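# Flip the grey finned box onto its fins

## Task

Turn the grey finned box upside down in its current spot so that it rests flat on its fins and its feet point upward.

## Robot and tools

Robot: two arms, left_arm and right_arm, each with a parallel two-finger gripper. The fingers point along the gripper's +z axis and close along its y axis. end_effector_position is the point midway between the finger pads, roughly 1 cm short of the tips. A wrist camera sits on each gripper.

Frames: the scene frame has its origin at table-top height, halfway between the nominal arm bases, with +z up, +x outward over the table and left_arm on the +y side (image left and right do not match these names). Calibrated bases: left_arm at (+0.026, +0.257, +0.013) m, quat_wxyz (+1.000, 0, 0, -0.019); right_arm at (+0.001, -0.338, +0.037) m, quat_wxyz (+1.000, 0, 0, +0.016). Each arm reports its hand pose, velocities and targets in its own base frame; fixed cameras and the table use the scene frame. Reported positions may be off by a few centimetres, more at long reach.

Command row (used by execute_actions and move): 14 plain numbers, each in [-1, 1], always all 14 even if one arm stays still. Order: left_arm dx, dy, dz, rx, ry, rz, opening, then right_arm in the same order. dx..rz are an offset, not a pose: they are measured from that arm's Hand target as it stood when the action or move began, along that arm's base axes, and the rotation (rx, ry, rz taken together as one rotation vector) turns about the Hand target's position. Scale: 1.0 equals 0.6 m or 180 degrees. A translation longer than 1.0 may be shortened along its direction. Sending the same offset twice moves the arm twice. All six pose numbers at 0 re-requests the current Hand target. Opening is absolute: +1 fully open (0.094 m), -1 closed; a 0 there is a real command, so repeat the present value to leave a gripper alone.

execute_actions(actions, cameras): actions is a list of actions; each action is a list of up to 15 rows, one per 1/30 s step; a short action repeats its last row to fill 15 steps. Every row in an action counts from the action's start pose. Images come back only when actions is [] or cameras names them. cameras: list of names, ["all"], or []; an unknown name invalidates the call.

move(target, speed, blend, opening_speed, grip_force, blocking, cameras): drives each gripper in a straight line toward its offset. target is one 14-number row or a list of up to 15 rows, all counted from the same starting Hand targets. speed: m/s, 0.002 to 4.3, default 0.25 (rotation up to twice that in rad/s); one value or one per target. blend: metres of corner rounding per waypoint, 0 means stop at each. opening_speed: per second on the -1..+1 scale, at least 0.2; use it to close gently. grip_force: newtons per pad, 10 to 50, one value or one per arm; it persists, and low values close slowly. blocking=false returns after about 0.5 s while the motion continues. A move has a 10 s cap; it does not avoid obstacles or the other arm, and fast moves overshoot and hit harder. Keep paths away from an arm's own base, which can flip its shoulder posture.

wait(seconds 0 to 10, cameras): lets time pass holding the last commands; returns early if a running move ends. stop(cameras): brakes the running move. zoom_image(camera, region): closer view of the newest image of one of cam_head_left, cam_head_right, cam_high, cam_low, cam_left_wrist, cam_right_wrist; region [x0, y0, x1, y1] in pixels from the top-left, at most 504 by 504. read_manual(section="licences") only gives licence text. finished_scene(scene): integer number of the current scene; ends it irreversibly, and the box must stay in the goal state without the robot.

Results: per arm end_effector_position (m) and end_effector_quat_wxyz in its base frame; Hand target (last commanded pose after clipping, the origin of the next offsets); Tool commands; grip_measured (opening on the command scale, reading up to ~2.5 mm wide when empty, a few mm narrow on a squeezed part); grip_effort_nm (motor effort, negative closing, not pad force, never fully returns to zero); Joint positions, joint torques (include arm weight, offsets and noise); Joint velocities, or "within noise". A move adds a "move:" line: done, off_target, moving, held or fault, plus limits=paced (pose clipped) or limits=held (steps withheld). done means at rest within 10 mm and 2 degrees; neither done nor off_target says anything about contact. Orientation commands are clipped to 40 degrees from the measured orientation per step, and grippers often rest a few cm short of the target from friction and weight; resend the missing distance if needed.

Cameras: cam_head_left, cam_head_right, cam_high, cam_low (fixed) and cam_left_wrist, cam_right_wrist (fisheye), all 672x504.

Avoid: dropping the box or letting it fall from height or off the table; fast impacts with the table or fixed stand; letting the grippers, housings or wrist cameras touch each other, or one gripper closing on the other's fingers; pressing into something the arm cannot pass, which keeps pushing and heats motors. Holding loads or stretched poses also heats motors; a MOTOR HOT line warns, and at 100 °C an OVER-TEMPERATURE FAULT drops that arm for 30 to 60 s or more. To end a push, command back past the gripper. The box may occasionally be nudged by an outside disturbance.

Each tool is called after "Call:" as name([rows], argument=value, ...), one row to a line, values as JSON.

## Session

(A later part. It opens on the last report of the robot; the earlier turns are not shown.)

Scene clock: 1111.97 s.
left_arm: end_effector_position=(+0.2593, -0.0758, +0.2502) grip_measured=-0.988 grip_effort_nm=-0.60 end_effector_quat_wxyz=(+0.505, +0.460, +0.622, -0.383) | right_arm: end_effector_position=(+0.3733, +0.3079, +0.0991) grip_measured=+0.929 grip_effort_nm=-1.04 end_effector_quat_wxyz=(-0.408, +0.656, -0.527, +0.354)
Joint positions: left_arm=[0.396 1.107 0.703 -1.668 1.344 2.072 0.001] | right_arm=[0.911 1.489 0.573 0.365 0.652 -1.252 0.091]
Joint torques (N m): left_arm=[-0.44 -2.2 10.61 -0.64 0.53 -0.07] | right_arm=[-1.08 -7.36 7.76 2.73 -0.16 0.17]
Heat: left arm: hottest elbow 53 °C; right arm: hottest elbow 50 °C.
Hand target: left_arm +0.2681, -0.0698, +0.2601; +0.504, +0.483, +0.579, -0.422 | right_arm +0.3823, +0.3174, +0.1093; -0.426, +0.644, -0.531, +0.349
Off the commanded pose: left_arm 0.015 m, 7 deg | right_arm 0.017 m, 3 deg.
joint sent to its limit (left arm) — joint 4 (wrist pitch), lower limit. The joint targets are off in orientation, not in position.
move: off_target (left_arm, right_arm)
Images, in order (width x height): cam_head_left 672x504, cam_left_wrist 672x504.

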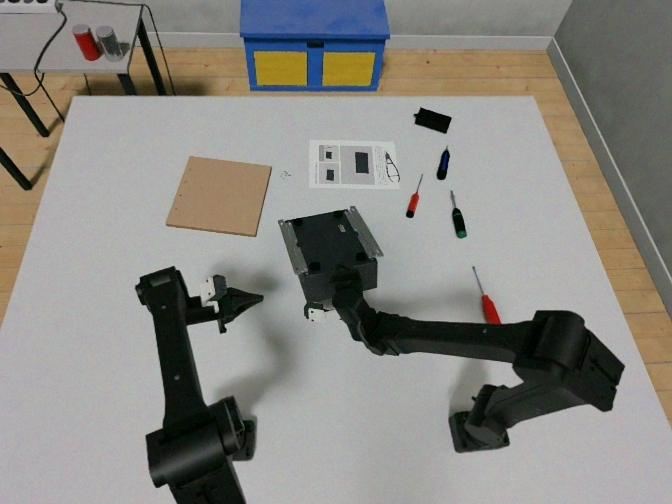

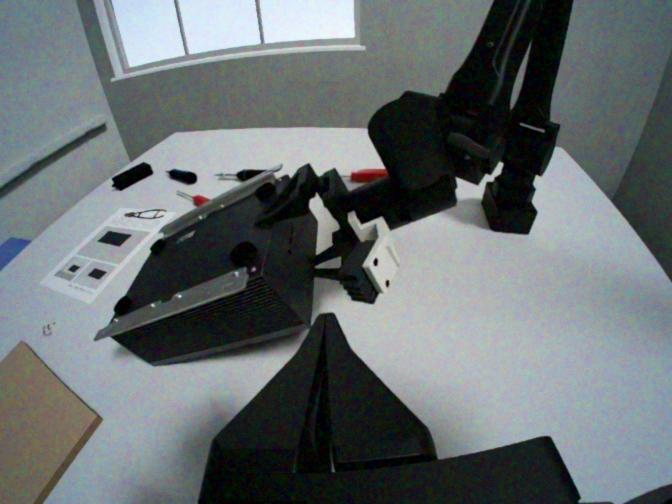

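Call:
move(target=[0,0,0,0,0,0,-1,-0.06,-0.01,-0.097,0.0165,-0.082,0,0.65], speed=0.06, cameras=["cam_head_left","cam_left_wrist"])

Scene clock: 1127.13 s.
left_arm: end_effector_position=(+0.2593, -0.0758, +0.2502) grip_measured=-0.988 grip_effort_nm=-0.60 end_effector_quat_wxyz=(+0.505, +0.460, +0.622, -0.383) | right_arm: end_effector_position=(+0.3447, +0.3017, +0.0419) grip_measured=+0.929 grip_effort_nm=-1.04 end_effector_quat_wxyz=(-0.487, +0.595, -0.478, +0.424)
Joint positions: left_arm=[0.396 1.107 0.703 -1.668 1.344 2.072 0.001] | right_arm=[0.998 1.894 0.441 1.211 0.806 -1.435 0.091]
Joint torques (N m): left_arm=[-0.32 -2.26 10.56 -0.62 0.54 -0.08] | right_arm=[0.03 -10.34 3.21 2.73 -0.18 0.21]
Heat: left arm: hottest elbow 53 °C; right arm: hottest elbow 49 °C.
Hand target: left_arm +0.2681, -0.0698, +0.2601; +0.504, +0.483, +0.579, -0.422 | right_arm +0.3463, +0.3114, +0.0510; -0.507, +0.582, -0.480, +0.415
Off the commanded pose: left_arm 0.015 m, 7 deg | right_arm 0.013 m, 3 deg.
joint sent to its limit (left arm) — joint 4 (wrist pitch), lower limit. The joint targets are off in orientation, not in position.
move: off_target (left_arm, right_arm)
Images, in order (width x height): cam_head_left 672x504, cam_left_wrist 672x504.

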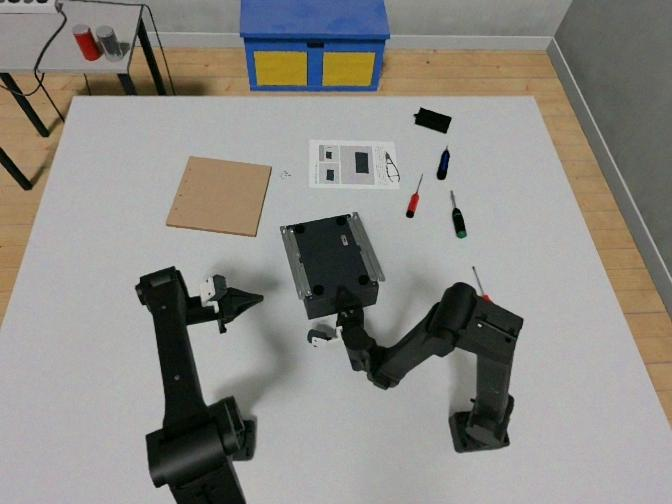

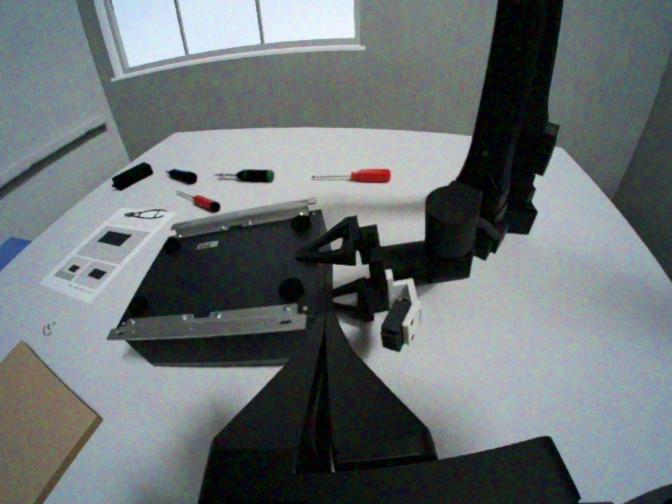

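Call:
move([
  [0,0,0,0,0,0,-1,-0.085,0.025,0.01,0,0,0,0.65],
  [0,0,0,0,0,0,-1,-0.085,0.025,-0.03,0.0044,-0.022,0,0.65],
], speed=0.06, cameras=["cam_head_left","cam_left_wrist"])

Scene clock: 1142.80 s.
left_arm: end_effector_position=(+0.2593, -0.0758, +0.2502) grip_measured=-0.988 grip_effort_nm=-0.60 end_effector_quat_wxyz=(+0.505, +0.460, +0.622, -0.383) | right_arm: end_effector_position=(+0.3030, +0.3100, +0.0270) grip_measured=+0.923 grip_effort_nm=-1.04 end_effector_quat_wxyz=(-0.502, +0.570, -0.473, +0.446)
Joint positions: left_arm=[0.396 1.107 0.703 -1.668 1.344 2.072 0.001] | right_arm=[1.138 2.033 0.432 1.423 0.98 -1.457 0.09]
Joint torques (N m): left_arm=[-0.38 -2.32 10.58 -0.61 0.53 -0.07] | right_arm=[1.79 -9.58 1.69 3.84 -0.34 0.02]
Heat: left arm: hottest elbow 53 °C; right arm: hottest elbow 45 °C.
Hand target: left_arm +0.2681, -0.0698, +0.2601; +0.504, +0.483, +0.579, -0.422 | right_arm +0.2953, +0.3264, +0.0330; -0.528, +0.564, -0.465, +0.432
Off the commanded pose: left_arm 0.015 m, 7 deg | right_arm 0.019 m, 4 deg.
joint sent to its limit (left arm) — joint 4 (wrist pitch), lower limit. The joint targets are off in orientation, not in position.
move: off_target (left_arm, right_arm)
Images, in order (width x height): cam_head_left 672x504, cam_left_wrist 672x504.

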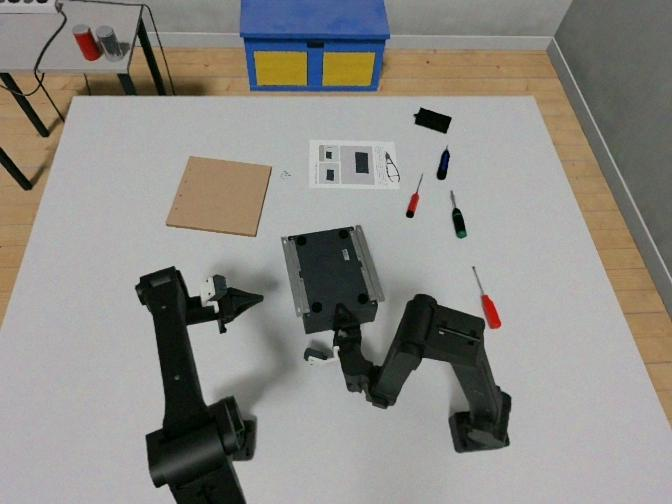

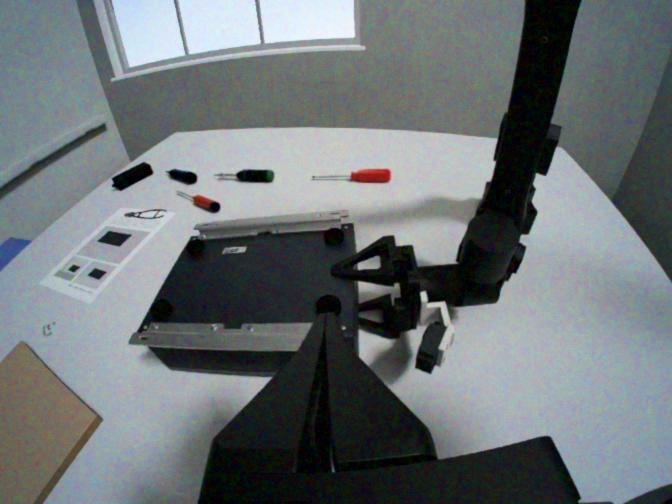

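Call:
zoom_image(camera="cam_left_wrist", region=[110, 190, 430, 400])

Call:
zoom_image(camera="cam_head_left", region=[260, 210, 420, 380])

Scaled by 1.575 from the camera's 672x504 image, which has a finer 960x720 frame.

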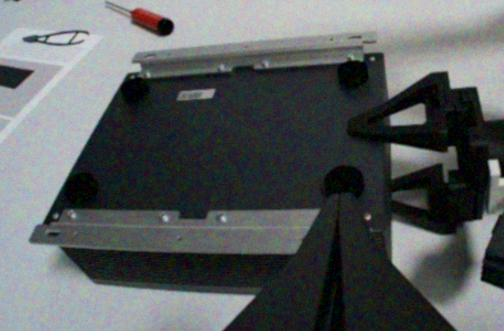

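Scaled by 2.965.

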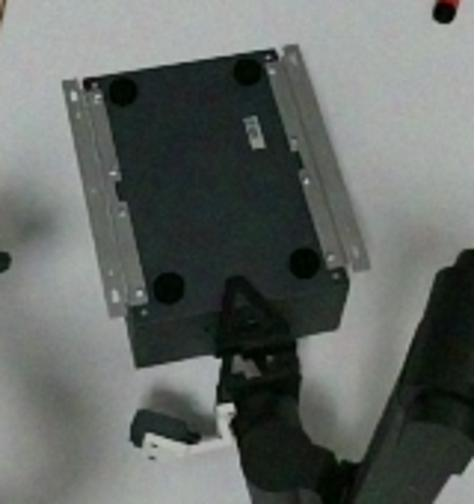

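Call:
move([
  [0.08,-0.02,-0.05,-0.058,0.488,0.1,0,0,0,0,0,0,0,0.65],
  [0.08,-0.035,-0.22,-0.058,0.488,0.1,0,0,0,0,0,0,0,0.65],
], speed=0.15, cameras=["cam_head_left","cam_left_wrist","cam_low"])

Scene clock: 1243.30 s.
left_arm: end_effector_position=(+0.3181, -0.0870, +0.1324) grip_measured=-0.003 grip_effort_nm=0.17 end_effector_quat_wxyz=(+0.065, -0.069, +0.791, -0.605) | right_arm: end_effector_position=(+0.3030, +0.3100, +0.0271) grip_measured=+0.923 grip_effort_nm=-1.04 end_effector_quat_wxyz=(-0.502, +0.570, -0.474, +0.446)
Joint positions: left_arm=[0.268 1.444 0.674 -1.067 1.298 0.295 0.047] | right_arm=[1.138 2.033 0.432 1.423 0.98 -1.457 0.09]
Joint torques (N m): left_arm=[-1.67 -5.95 5.67 0.66 0.81 -0.25] | right_arm=[1.96 -9.23 1.69 3.51 -0.42 0.04]
Heat: left arm: hottest elbow 53 °C; right arm: hottest elbow 37 °C.
Hand target: left_arm +0.3161, -0.0908, +0.1282; +0.056, -0.073, +0.790, -0.607 | right_arm +0.2953, +0.3265, +0.0331; -0.528, +0.564, -0.465, +0.432
Off the commanded pose: left_arm 0.006 m, 1 deg | right_arm 0.019 m, 4 deg.
move: off_target (right_arm)
Images, in order (width x height): cam_head_left 672x504, cam_low 672x504, cam_left_wrist 672x504.

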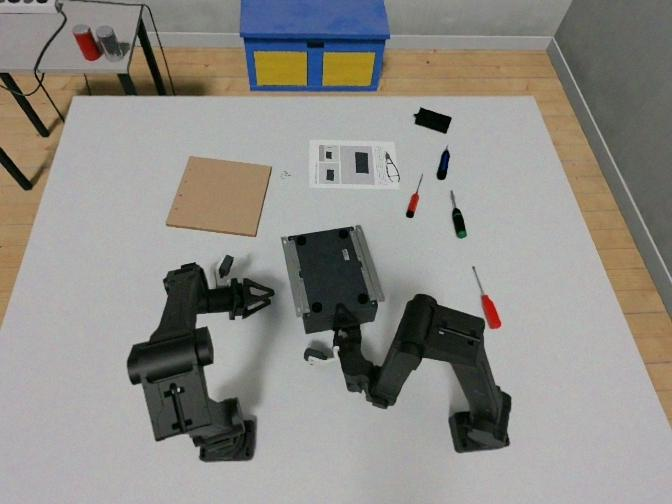

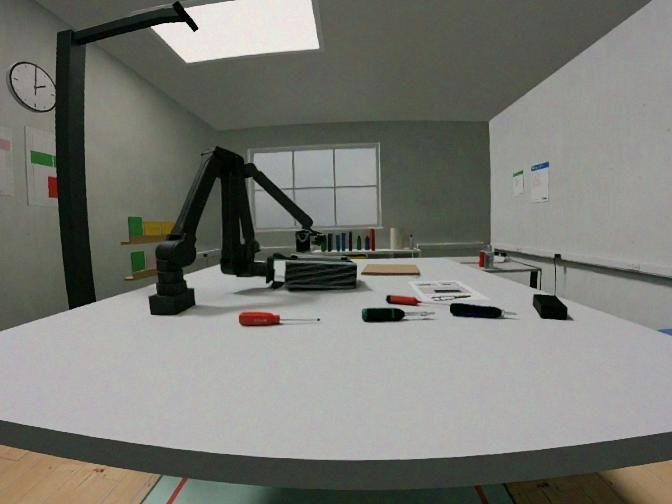

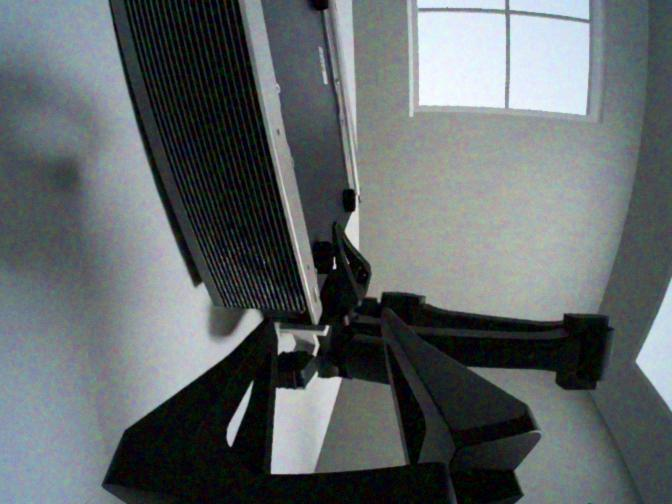

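Call:
move(target=[0.013,-0.07,-0.046,0,0,0,0,0,0,0,0,0,0,0.65], speed=0.06, cameras=["cam_left_wrist","cam_right_wrist"])

Scene clock: 1265.60 s.
left_arm: end_effector_position=(+0.3248, -0.1297, +0.0988) grip_measured=-0.003 grip_effort_nm=0.17 end_effector_quat_wxyz=(+0.054, -0.077, +0.789, -0.608) | right_arm: end_effector_position=(+0.3030, +0.3100, +0.0271) grip_measured=+0.923 grip_effort_nm=-1.04 end_effector_quat_wxyz=(-0.502, +0.570, -0.474, +0.446)
Joint positions: left_arm=[0.122 1.444 0.543 -0.431 1.304 -0.255 0.047] | right_arm=[1.138 2.033 0.432 1.423 0.98 -1.457 0.09]
Joint torques (N m): left_arm=[-1.61 -7.47 5.7 1.48 0.59 -0.25] | right_arm=[1.08 -9.35 1.74 3.71 -0.37 0.02]
Heat: left arm: hottest elbow 51 °C; right arm: hottest elbow 37 °C.
Hand target: left_arm +0.3238, -0.1329, +0.1005; +0.055, -0.073, +0.790, -0.607 | right_arm +0.2953, +0.3265, +0.0331; -0.528, +0.564, -0.465, +0.432
Off the commanded pose: left_arm 0.004 m, 0 deg | right_arm 0.019 m, 4 deg.
move: off_target (right_arm)
Images, in order (width x height): cam_left_wrist 672x504, cam_right_wrist 672x504.

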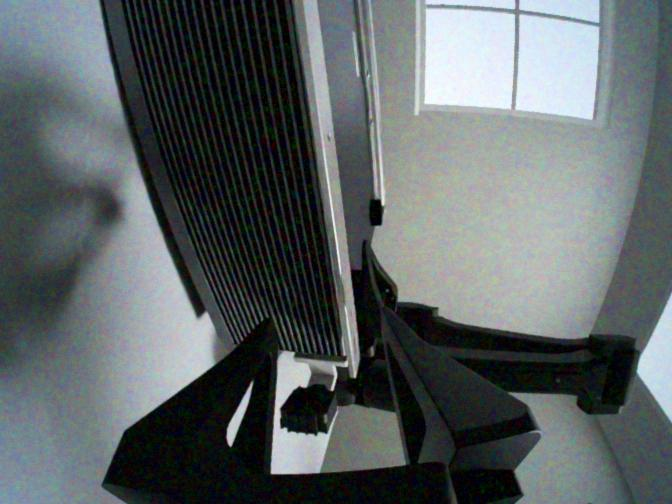

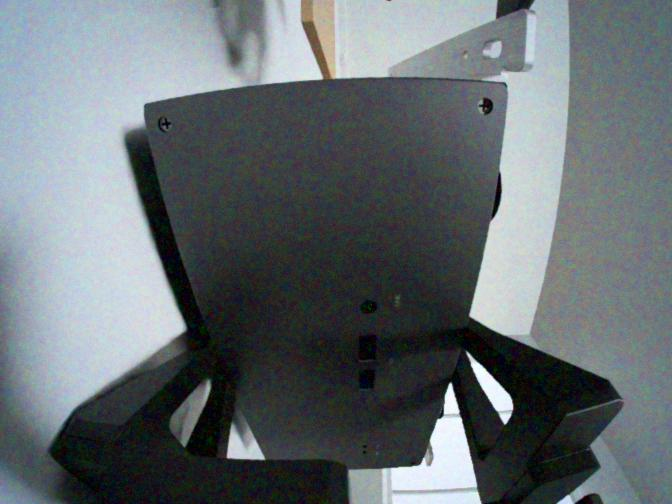

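Call:
move(target=[0.009,-0.047,-0.002,0,0,0,0,0,0,0,0,0,0,0.65], speed=0.04, cameras=["cam_left_wrist","cam_head_left"])

Scene clock: 1276.87 s.
left_arm: end_effector_position=(+0.3303, -0.1578, +0.0960) grip_measured=-0.003 grip_effort_nm=0.17 end_effector_quat_wxyz=(+0.052, -0.078, +0.790, -0.606) | right_arm: end_effector_position=(+0.3030, +0.3100, +0.0271) grip_measured=+0.923 grip_effort_nm=-1.04 end_effector_quat_wxyz=(-0.502, +0.570, -0.474, +0.446)
Joint positions: left_arm=[0.026 1.437 0.491 -0.093 1.265 -0.565 0.047] | right_arm=[1.138 2.033 0.432 1.423 0.98 -1.457 0.09]
Joint torques (N m): left_arm=[-1.61 -7.65 5.7 1.98 0.51 -0.24] | right_arm=[1.9 -9.23 2.03 3.71 -0.36 0.01]
Heat: left arm: hottest elbow 49 °C; right arm: hottest elbow 36 °C.
Hand target: left_arm +0.3293, -0.1610, +0.0993; +0.055, -0.073, +0.790, -0.607 | right_arm +0.2953, +0.3265, +0.0331; -0.528, +0.564, -0.465, +0.432
Off the commanded pose: left_arm 0.005 m, 1 deg | right_arm 0.019 m, 4 deg.
move: off_target (right_arm)
Images, in order (width x height): cam_head_left 672x504, cam_left_wrist 672x504.

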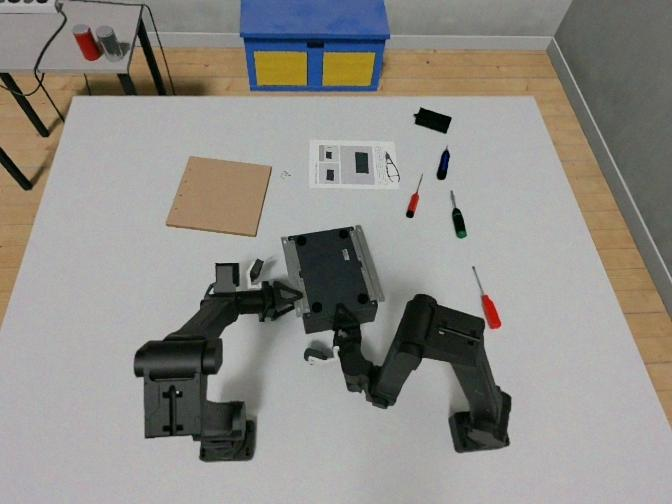

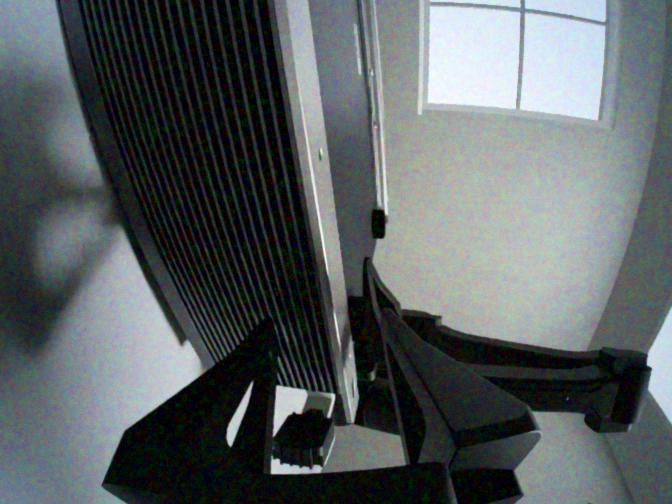

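Call:
move(target=[0,0,0,0,0,0,-1,0,0,0,0,0,0,0.65], grip_force=[30,50], opening_speed=0.3, cameras=["cam_left_wrist"])

Scene clock: 1286.00 s.
left_arm: end_effector_position=(+0.3308, -0.1587, +0.1007) grip_measured=-0.819 grip_effort_nm=-0.64 end_effector_quat_wxyz=(+0.053, -0.077, +0.788, -0.609) | right_arm: end_effector_position=(+0.3030, +0.3100, +0.0271) grip_measured=+0.921 grip_effort_nm=-1.04 end_effector_quat_wxyz=(-0.501, +0.570, -0.473, +0.447)
Joint positions: left_arm=[0.024 1.426 0.491 -0.085 1.27 -0.583 0.009] | right_arm=[1.138 2.033 0.432 1.423 0.98 -1.459 0.09]
Joint torques (N m): left_arm=[-1.44 -6.59 5.68 1.87 0.31 -0.08] | right_arm=[1.67 -8.59 1.63 3.74 -0.34 0]
Heat: left arm: hottest elbow 48 °C; right arm: hottest elbow 36 °C.
Hand target: left_arm +0.3293, -0.1610, +0.0994; +0.055, -0.073, +0.790, -0.607 | right_arm +0.2954, +0.3264, +0.0331; -0.528, +0.564, -0.466, +0.432
Off the commanded pose: left_arm 0.003 m, 1 deg | right_arm 0.019 m, 4 deg.
grip_force (N): 30, 50
move: off_target (right_arm)
Images, in order (width x height): cam_left_wrist 672x504.

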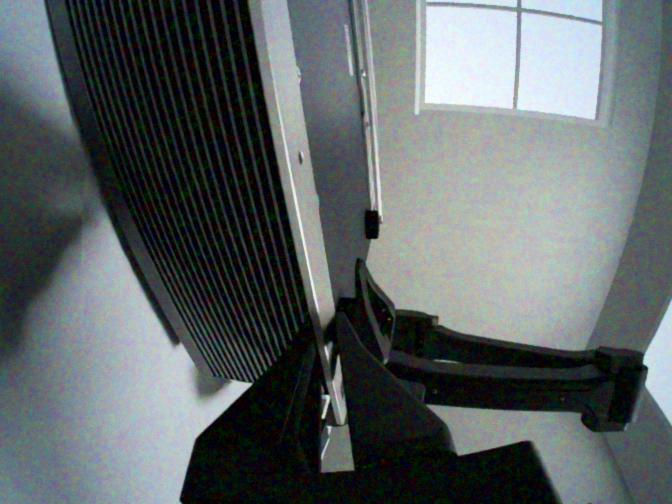

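Call:
move(target=[0,0,0.04,0,0,0,-1,0,0,0,0,0,0,0.65], grip_force=[50,50], speed=0.03, cameras=[])

Call:
move(target=[0,0,0,0,0,0,-1,0.01,0.0,0.0,0,0,0,1], speed=0.03, opening_speed=0.2, cameras=["cam_left_wrist","cam_right_wrist","cam_head_left"])

Scene clock: 1293.53 s.
left_arm: end_effector_position=(+0.3267, -0.1571, +0.1029) grip_measured=-0.843 grip_effort_nm=-1.01 end_effector_quat_wxyz=(+0.045, -0.096, +0.797, -0.595) | right_arm: end_effector_position=(+0.3015, +0.3117, +0.0273) grip_measured=+0.921 grip_effort_nm=-1.04 end_effector_quat_wxyz=(-0.504, +0.571, -0.471, +0.445)
Joint positions: left_arm=[0.023 1.385 0.491 -0.159 1.232 -0.588 0.007] | right_arm=[1.142 2.035 0.432 1.431 0.978 -1.462 0.09]
Joint torques (N m): left_arm=[-1.38 -9.05 7.64 0.85 1.83 -0.06] | right_arm=[1.85 -9.58 1.76 3.63 -0.25 0.05]
Heat: left arm: hottest elbow 48 °C; right arm: hottest elbow 36 °C.
Hand target: left_arm +0.3293, -0.1611, +0.1233; +0.055, -0.073, +0.790, -0.607 | right_arm +0.2953, +0.3264, +0.0330; -0.528, +0.564, -0.465, +0.432
Off the commanded pose: left_arm 0.021 m, 3 deg | right_arm 0.017 m, 3 deg.
move: off_target (left_arm, right_arm)
No camera images: "cameras" was empty.

Scene clock: 1295.57 s.
left_arm: end_effector_position=(+0.3267, -0.1561, +0.1031) grip_measured=-0.844 grip_effort_nm=-1.01 end_effector_quat_wxyz=(+0.045, -0.099, +0.798, -0.593) | right_arm: end_effector_position=(+0.3010, +0.3119, +0.0292) grip_measured=+0.997 grip_effort_nm=0.09 end_effector_quat_wxyz=(-0.509, +0.569, -0.471, +0.443)
Joint positions: left_arm=[0.025 1.381 0.491 -0.166 1.228 -0.588 0.007] | right_arm=[1.142 2.036 0.43 1.447 0.973 -1.463 0.094]
Joint torques (N m): left_arm=[-1.61 -8.94 7.64 1.11 2 -0.03] | right_arm=[0.21 -9.99 2.37 2.91 -0.78 0]
Heat: left arm: hottest elbow 48 °C; right arm: hottest elbow 36 °C.
Hand target: left_arm +0.3293, -0.1610, +0.1233; +0.055, -0.073, +0.790, -0.607 | right_arm +0.3012, +0.3264, +0.0331; -0.528, +0.564, -0.465, +0.432
Off the commanded pose: left_arm 0.021 m, 4 deg | right_arm 0.015 m, 3 deg.
move: off_target (left_arm, right_arm)
Images, in order (width x height): cam_head_left 672x504, cam_left_wrist 672x504, cam_right_wrist 672x504.

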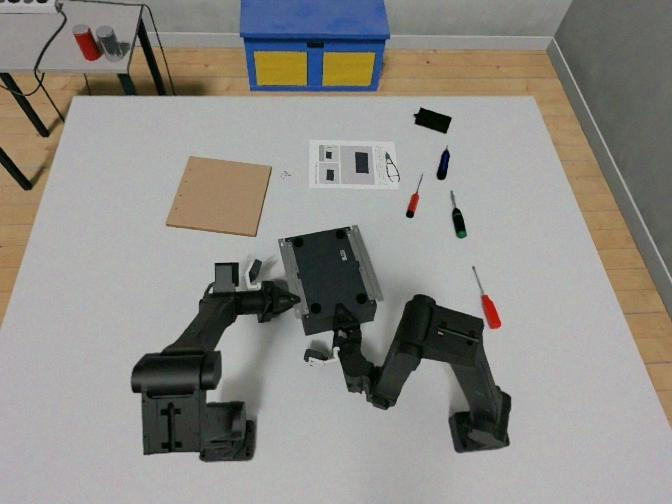

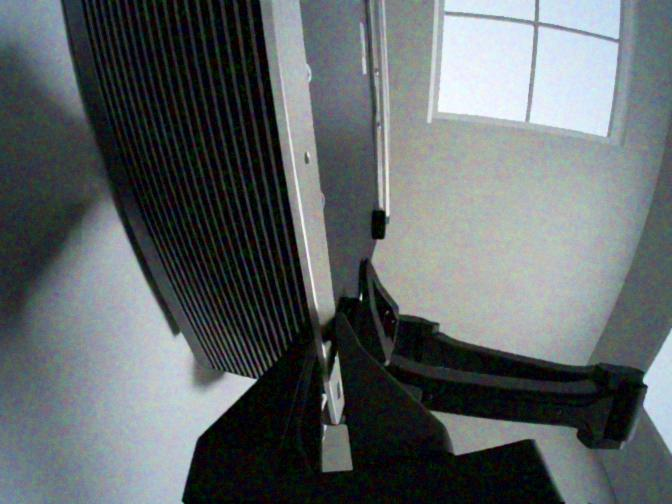

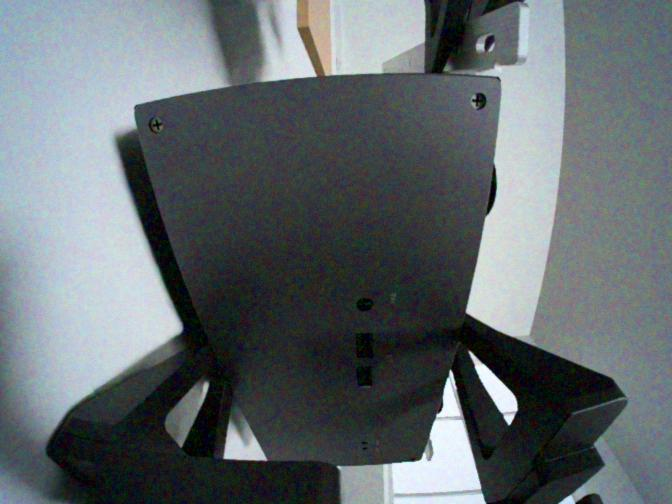

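Call:
move(target=[0.02,0,0.035,0,0,0,-1,0,0,0,0,0,0,1], speed=0.03, cameras=["cam_right_wrist"])

Call:
move(target=[0,0,0,0,0,0,-1,-0.05,-0.015,0.005,0,0,0,1], speed=0.03, cameras=["cam_left_wrist","cam_right_wrist","cam_head_left"])

Scene clock: 1304.87 s.
left_arm: end_effector_position=(+0.3267, -0.1553, +0.1050) grip_measured=-0.844 grip_effort_nm=-1.01 end_effector_quat_wxyz=(+0.037, -0.106, +0.803, -0.586) | right_arm: end_effector_position=(+0.3007, +0.3137, +0.0291) grip_measured=+0.998 grip_effort_nm=0.07 end_effector_quat_wxyz=(-0.511, +0.571, -0.468, +0.440)
Joint positions: left_arm=[0.025 1.37 0.508 -0.236 1.214 -0.568 0.007] | right_arm=[1.142 2.036 0.43 1.447 0.963 -1.463 0.094]
Joint torques (N m): left_arm=[-1.73 -10.23 10.47 0.64 2.56 -0.27] | right_arm=[0.32 -9 2.32 2.92 -0.35 -0.01]
Heat: left arm: hottest elbow 47 °C; right arm: hottest elbow 36 °C.
Hand target: left_arm +0.3413, -0.1610, +0.1443; +0.055, -0.073, +0.790, -0.607 | right_arm +0.3012, +0.3264, +0.0331; -0.528, +0.564, -0.465, +0.432
Off the commanded pose: left_arm 0.042 m, 5 deg | right_arm 0.013 m, 2 deg.
move: off_target (left_arm, right_arm)
Images, in order (width x height): cam_right_wrist 672x504.

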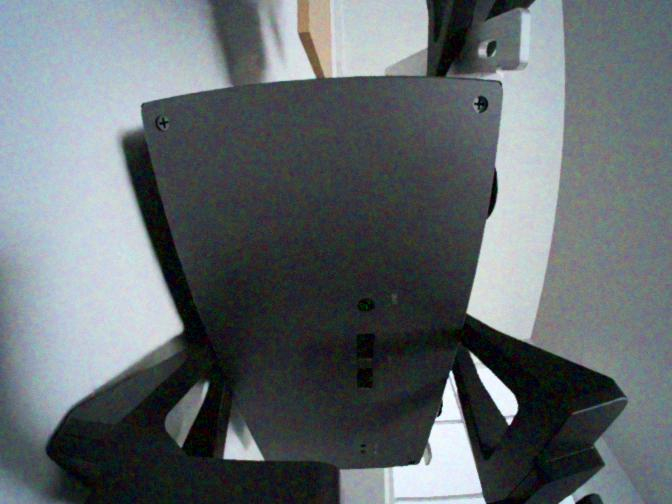

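Scene clock: 1306.30 s.
left_arm: end_effector_position=(+0.3238, -0.1557, +0.1054) grip_measured=-0.844 grip_effort_nm=-1.01 end_effector_quat_wxyz=(+0.032, -0.104, +0.803, -0.587) | right_arm: end_effector_position=(+0.2817, +0.3115, +0.0294) grip_measured=+0.999 grip_effort_nm=0.03 end_effector_quat_wxyz=(-0.511, +0.569, -0.468, +0.443)
Joint positions: left_arm=[0.025 1.367 0.508 -0.259 1.219 -0.553 0.007] | right_arm=[1.199 2.038 0.408 1.464 1.026 -1.454 0.094]
Joint torques (N m): left_arm=[-1.55 -9.93 10.56 1.25 2.4 -0.32] | right_arm=[2.32 -10.58 -0.13 3 0.23 0.1]
Heat: left arm: hottest elbow 47 °C; right arm: hottest elbow 36 °C.
Hand target: left_arm +0.3412, -0.1610, +0.1443; +0.055, -0.073, +0.790, -0.607 | right_arm +0.2714, +0.3174, +0.0360; -0.528, +0.564, -0.465, +0.432
Off the commanded pose: left_arm 0.043 m, 5 deg | right_arm 0.014 m, 2 deg.
move: off_target (left_arm, right_arm)
Images, in order (width x height): cam_head_left 672x504, cam_left_wrist 672x504, cam_right_wrist 672x504.

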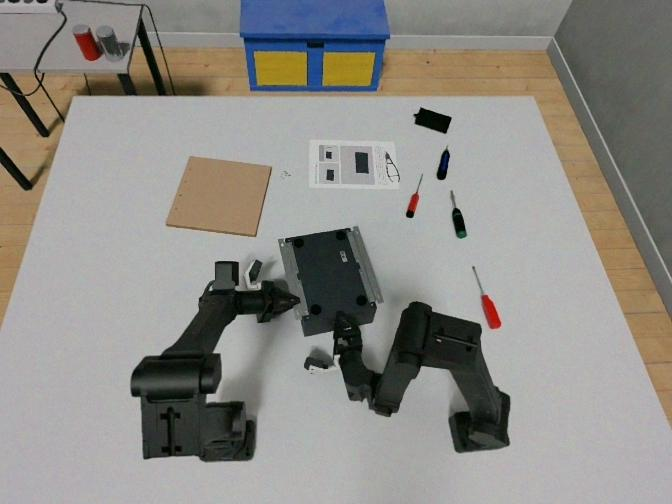

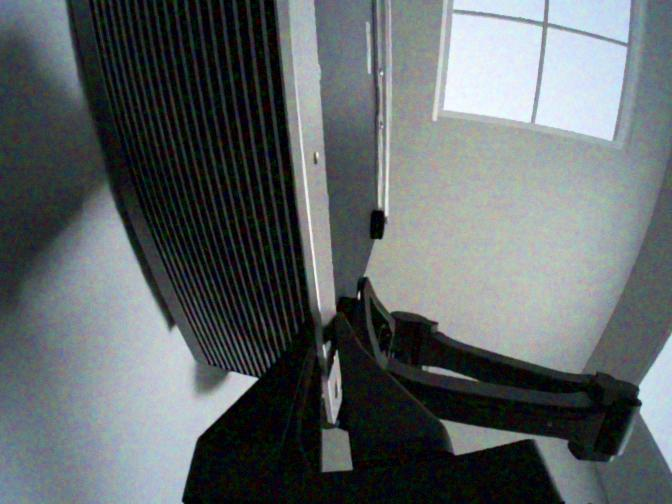

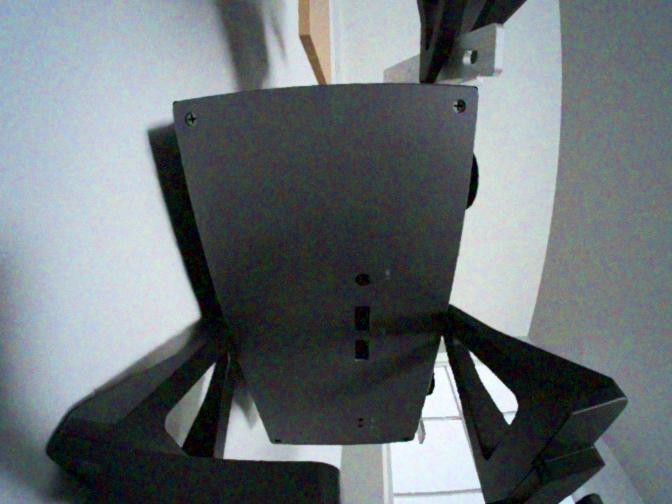

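Call:
move(target=[0.01,0,0.015,0,0,0,-1,-0.06,-0.012,0.005,0,0,0,1], speed=0.03, cameras=["cam_left_wrist","cam_right_wrist","cam_head_left"])

Scene clock: 1315.50 s.
left_arm: end_effector_position=(+0.3218, -0.1556, +0.1017) grip_measured=-0.844 grip_effort_nm=-1.01 end_effector_quat_wxyz=(+0.035, -0.097, +0.810, -0.578) | right_arm: end_effector_position=(+0.2397, +0.3077, +0.0337) grip_measured=+0.999 grip_effort_nm=0.04 end_effector_quat_wxyz=(-0.516, +0.570, -0.463, +0.440)
Joint positions: left_arm=[0.022 1.367 0.511 -0.291 1.201 -0.509 0.007] | right_arm=[1.327 2.022 0.356 1.477 1.137 -1.424 0.094]
Joint torques (N m): left_arm=[-1.26 -10.46 12.37 0.68 3.16 -0.64] | right_arm=[0.38 -10.29 -0.09 2.35 0.23 0.15]
Heat: left arm: hottest elbow 48 °C; right arm: hottest elbow 36 °C.
Hand target: left_arm +0.3473, -0.1610, +0.1534; +0.056, -0.073, +0.790, -0.607 | right_arm +0.2353, +0.3102, +0.0391; -0.528, +0.564, -0.465, +0.432
Off the commanded pose: left_arm 0.058 m, 5 deg | right_arm 0.007 m, 2 deg.
move: off_target (left_arm)
Images, in order (width x height): cam_head_left 672x504, cam_left_wrist 672x504, cam_right_wrist 672x504.

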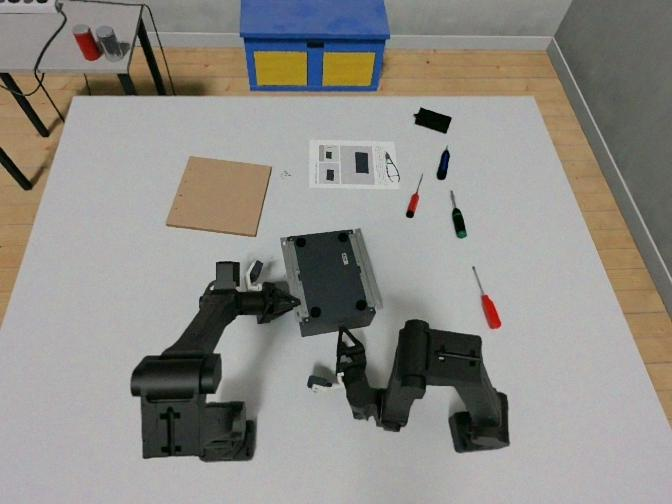

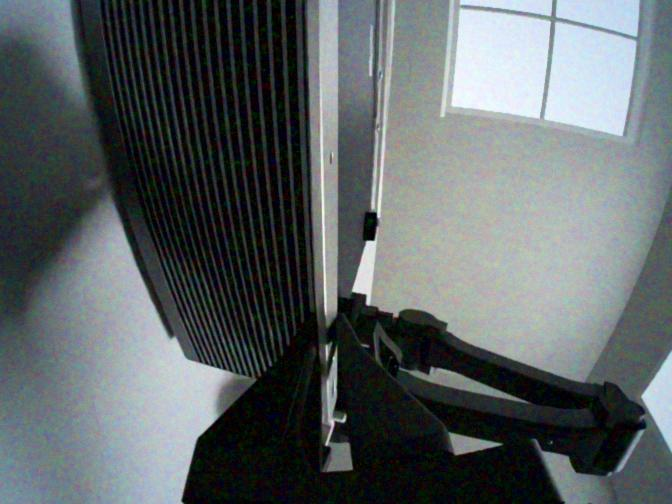

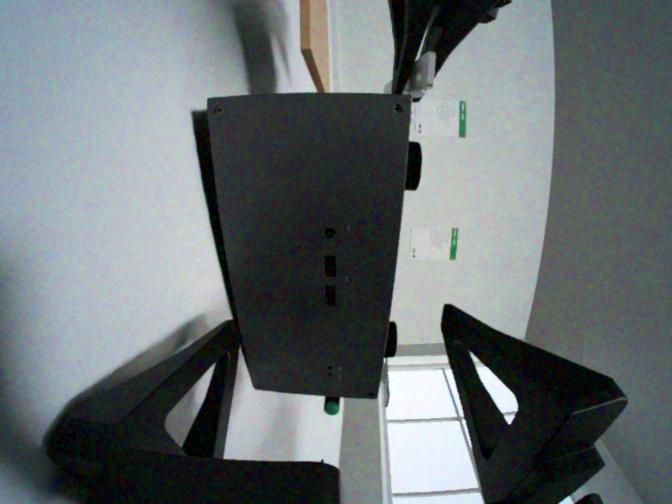

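Call:
move(target=[-0.015,0,-0.11,0,0,0,-1,-0.05,-0.01,0.06,0,0,0,1], speed=0.03, cameras=["cam_left_wrist","cam_right_wrist","cam_head_left"])

Scene clock: 1324.33 s.
left_arm: end_effector_position=(+0.3281, -0.1590, +0.0864) grip_measured=-0.844 grip_effort_nm=-1.01 end_effector_quat_wxyz=(+0.056, -0.069, +0.792, -0.604) | right_arm: end_effector_position=(+0.2098, +0.3027, +0.0731) grip_measured=+0.999 grip_effort_nm=0.03 end_effector_quat_wxyz=(+0.523, -0.564, +0.466, -0.437)
Joint positions: left_arm=[0.022 1.465 0.483 -0.069 1.262 -0.534 0.007] | right_arm=[1.429 1.81 0.302 1.293 1.238 -1.373 0.094]
Joint torques (N m): left_arm=[-1.26 -5.01 7.35 2.51 0.64 -0.47] | right_arm=[0.21 -8.7 1.1 1.54 0.29 0.16]
Heat: left arm: hottest elbow 50 °C; right arm: hottest elbow 36 °C.
Hand target: left_arm +0.3383, -0.1610, +0.0873; +0.055, -0.073, +0.790, -0.607 | right_arm +0.2053, +0.3042, +0.0750; +0.528, -0.564, +0.465, -0.432
Off the commanded pose: left_arm 0.010 m, 1 deg | right_arm 0.005 m, 1 deg.
move: done
Images, in order (width x height): cam_head_left 672x504, cam_left_wrist 672x504, cam_right_wrist 672x504.

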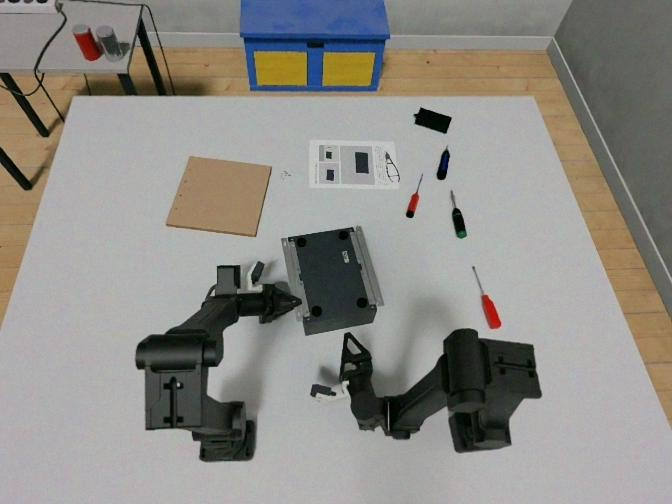

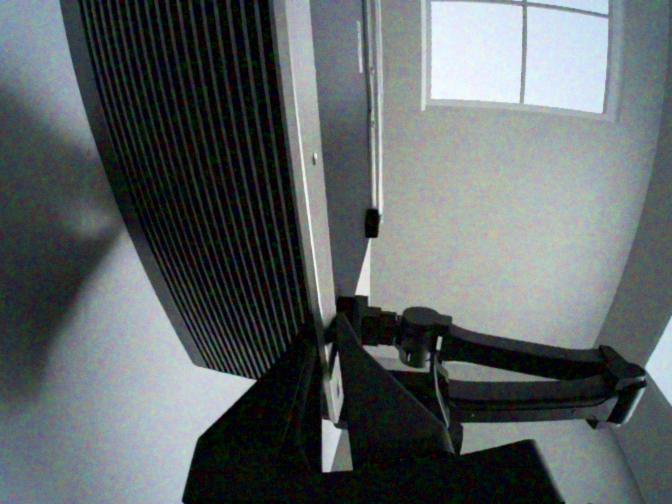

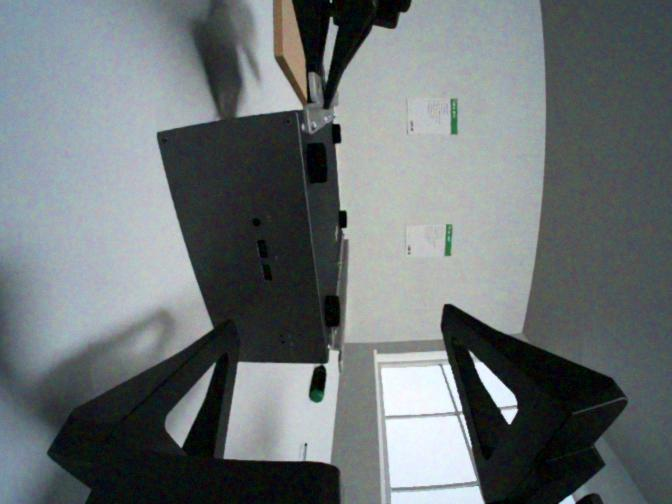

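Call:
move(target=[-0.012,0.002,-0.03,0,0,0,-1,0,0,0.02,0,0,0,1], speed=0.03, cameras=["cam_left_wrist","cam_right_wrist","cam_low"])

Scene clock: 1333.70 s.
left_arm: end_effector_position=(+0.3277, -0.1590, +0.0848) grip_measured=-0.844 grip_effort_nm=-1.01 end_effector_quat_wxyz=(+0.065, -0.058, +0.783, -0.616) | right_arm: end_effector_position=(+0.2098, +0.3025, +0.0852) grip_measured=+0.999 grip_effort_nm=0.03 end_effector_quat_wxyz=(+0.523, -0.564, +0.466, -0.437)
Joint positions: left_arm=[0.027 1.488 0.468 0.012 1.291 -0.551 0.007] | right_arm=[1.429 1.741 0.297 1.228 1.238 -1.373 0.094]
Joint torques (N m): left_arm=[-1.2 -3.19 5.78 2.15 -0.42 -0.24] | right_arm=[0.15 -8.64 1.65 1.72 0.24 0.21]
Heat: left arm: hottest elbow 50 °C; right arm: hottest elbow 36 °C.
Hand target: left_arm +0.3310, -0.1599, +0.0693; +0.055, -0.073, +0.790, -0.607 | right_arm +0.2053, +0.3042, +0.0870; +0.528, -0.564, +0.465, -0.432
Off the commanded pose: left_arm 0.016 m, 2 deg | right_arm 0.005 m, 1 deg.
move: off_target (left_arm)
Images, in order (width x height): cam_low 672x504, cam_left_wrist 672x504, cam_right_wrist 672x504.

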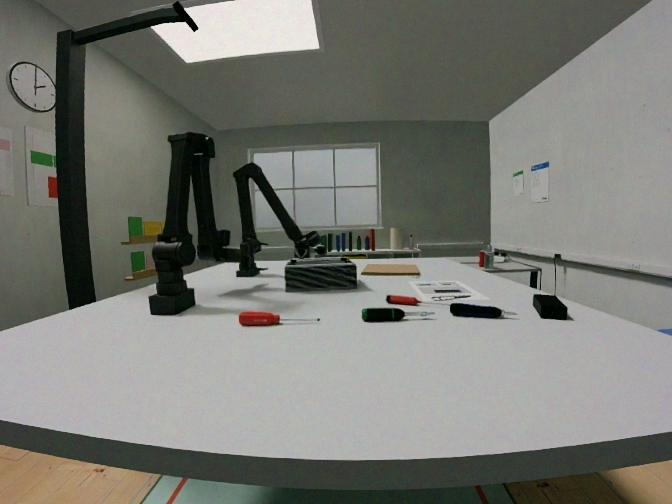

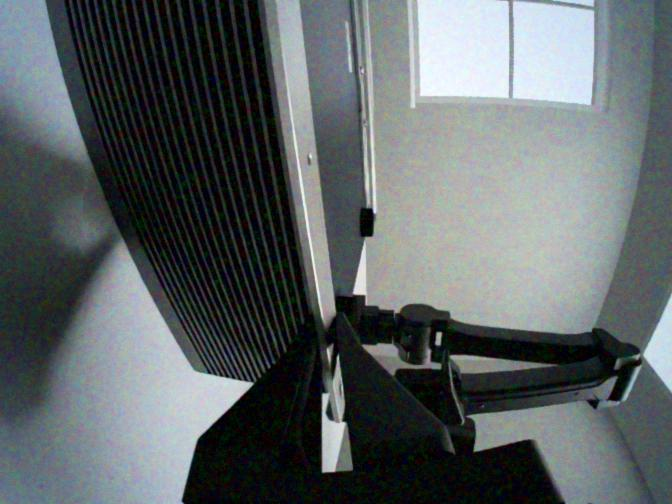

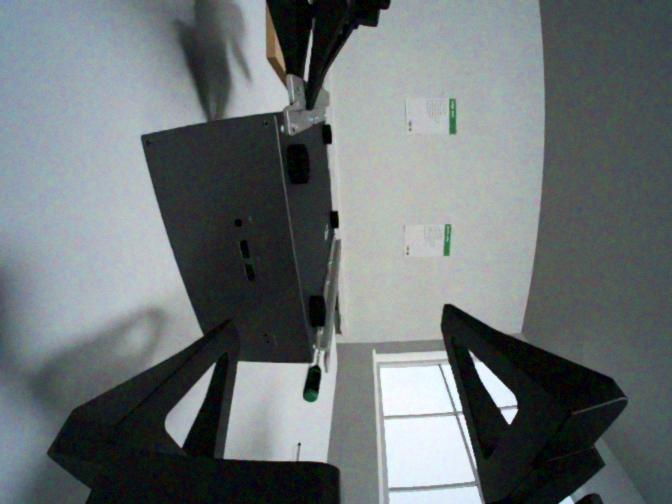

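Call:
move([
  [-0.004,0.002,0.022,0,0,0,-1,0,0,0,0,0,0,1],
  [-0.004,0.002,0.022,0,0,0,-0.1,0,0,0,0,0,0,1],
], speed=0.03, opening_speed=0.3, cameras=["cam_left_wrist"])

Scene clock: 1345.73 s.
left_arm: end_effector_position=(+0.3271, -0.1578, +0.0832) grip_measured=-0.104 grip_effort_nm=0.16 end_effector_quat_wxyz=(+0.062, -0.068, +0.789, -0.608) | right_arm: end_effector_position=(+0.2098, +0.3025, +0.0852) grip_measured=+0.999 grip_effort_nm=0.03 end_effector_quat_wxyz=(+0.523, -0.564, +0.466, -0.437)
Joint positions: left_arm=[0.027 1.477 0.468 -0.017 1.269 -0.551 0.042] | right_arm=[1.429 1.741 0.297 1.228 1.238 -1.372 0.094]
Joint torques (N m): left_arm=[-0.91 -6.3 6.08 1.09 0.51 -0.2] | right_arm=[0.5 -8.18 1.69 1.5 0.26 0.15]
Heat: left arm: hottest elbow 49 °C; right arm: hottest elbow 36 °C.
Hand target: left_arm +0.3286, -0.1586, +0.0825; +0.055, -0.073, +0.790, -0.607 | right_arm +0.2053, +0.3042, +0.0870; +0.528, -0.564, +0.465, -0.432
Off the commanded pose: left_arm 0.002 m, 1 deg | right_arm 0.005 m, 1 deg.
move: done
Images, in order (width x height): cam_left_wrist 672x504.

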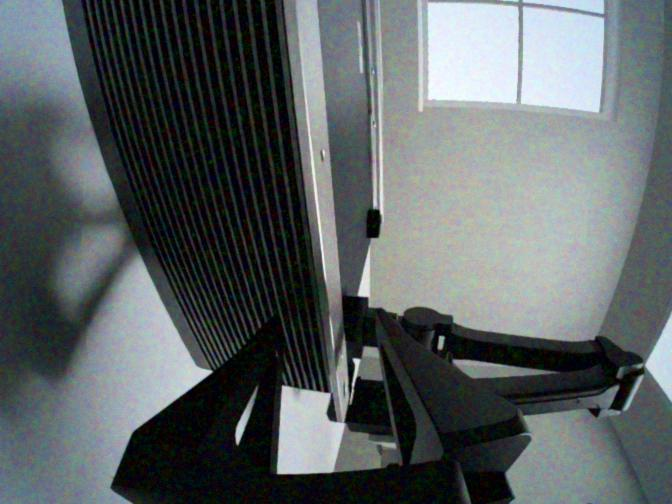

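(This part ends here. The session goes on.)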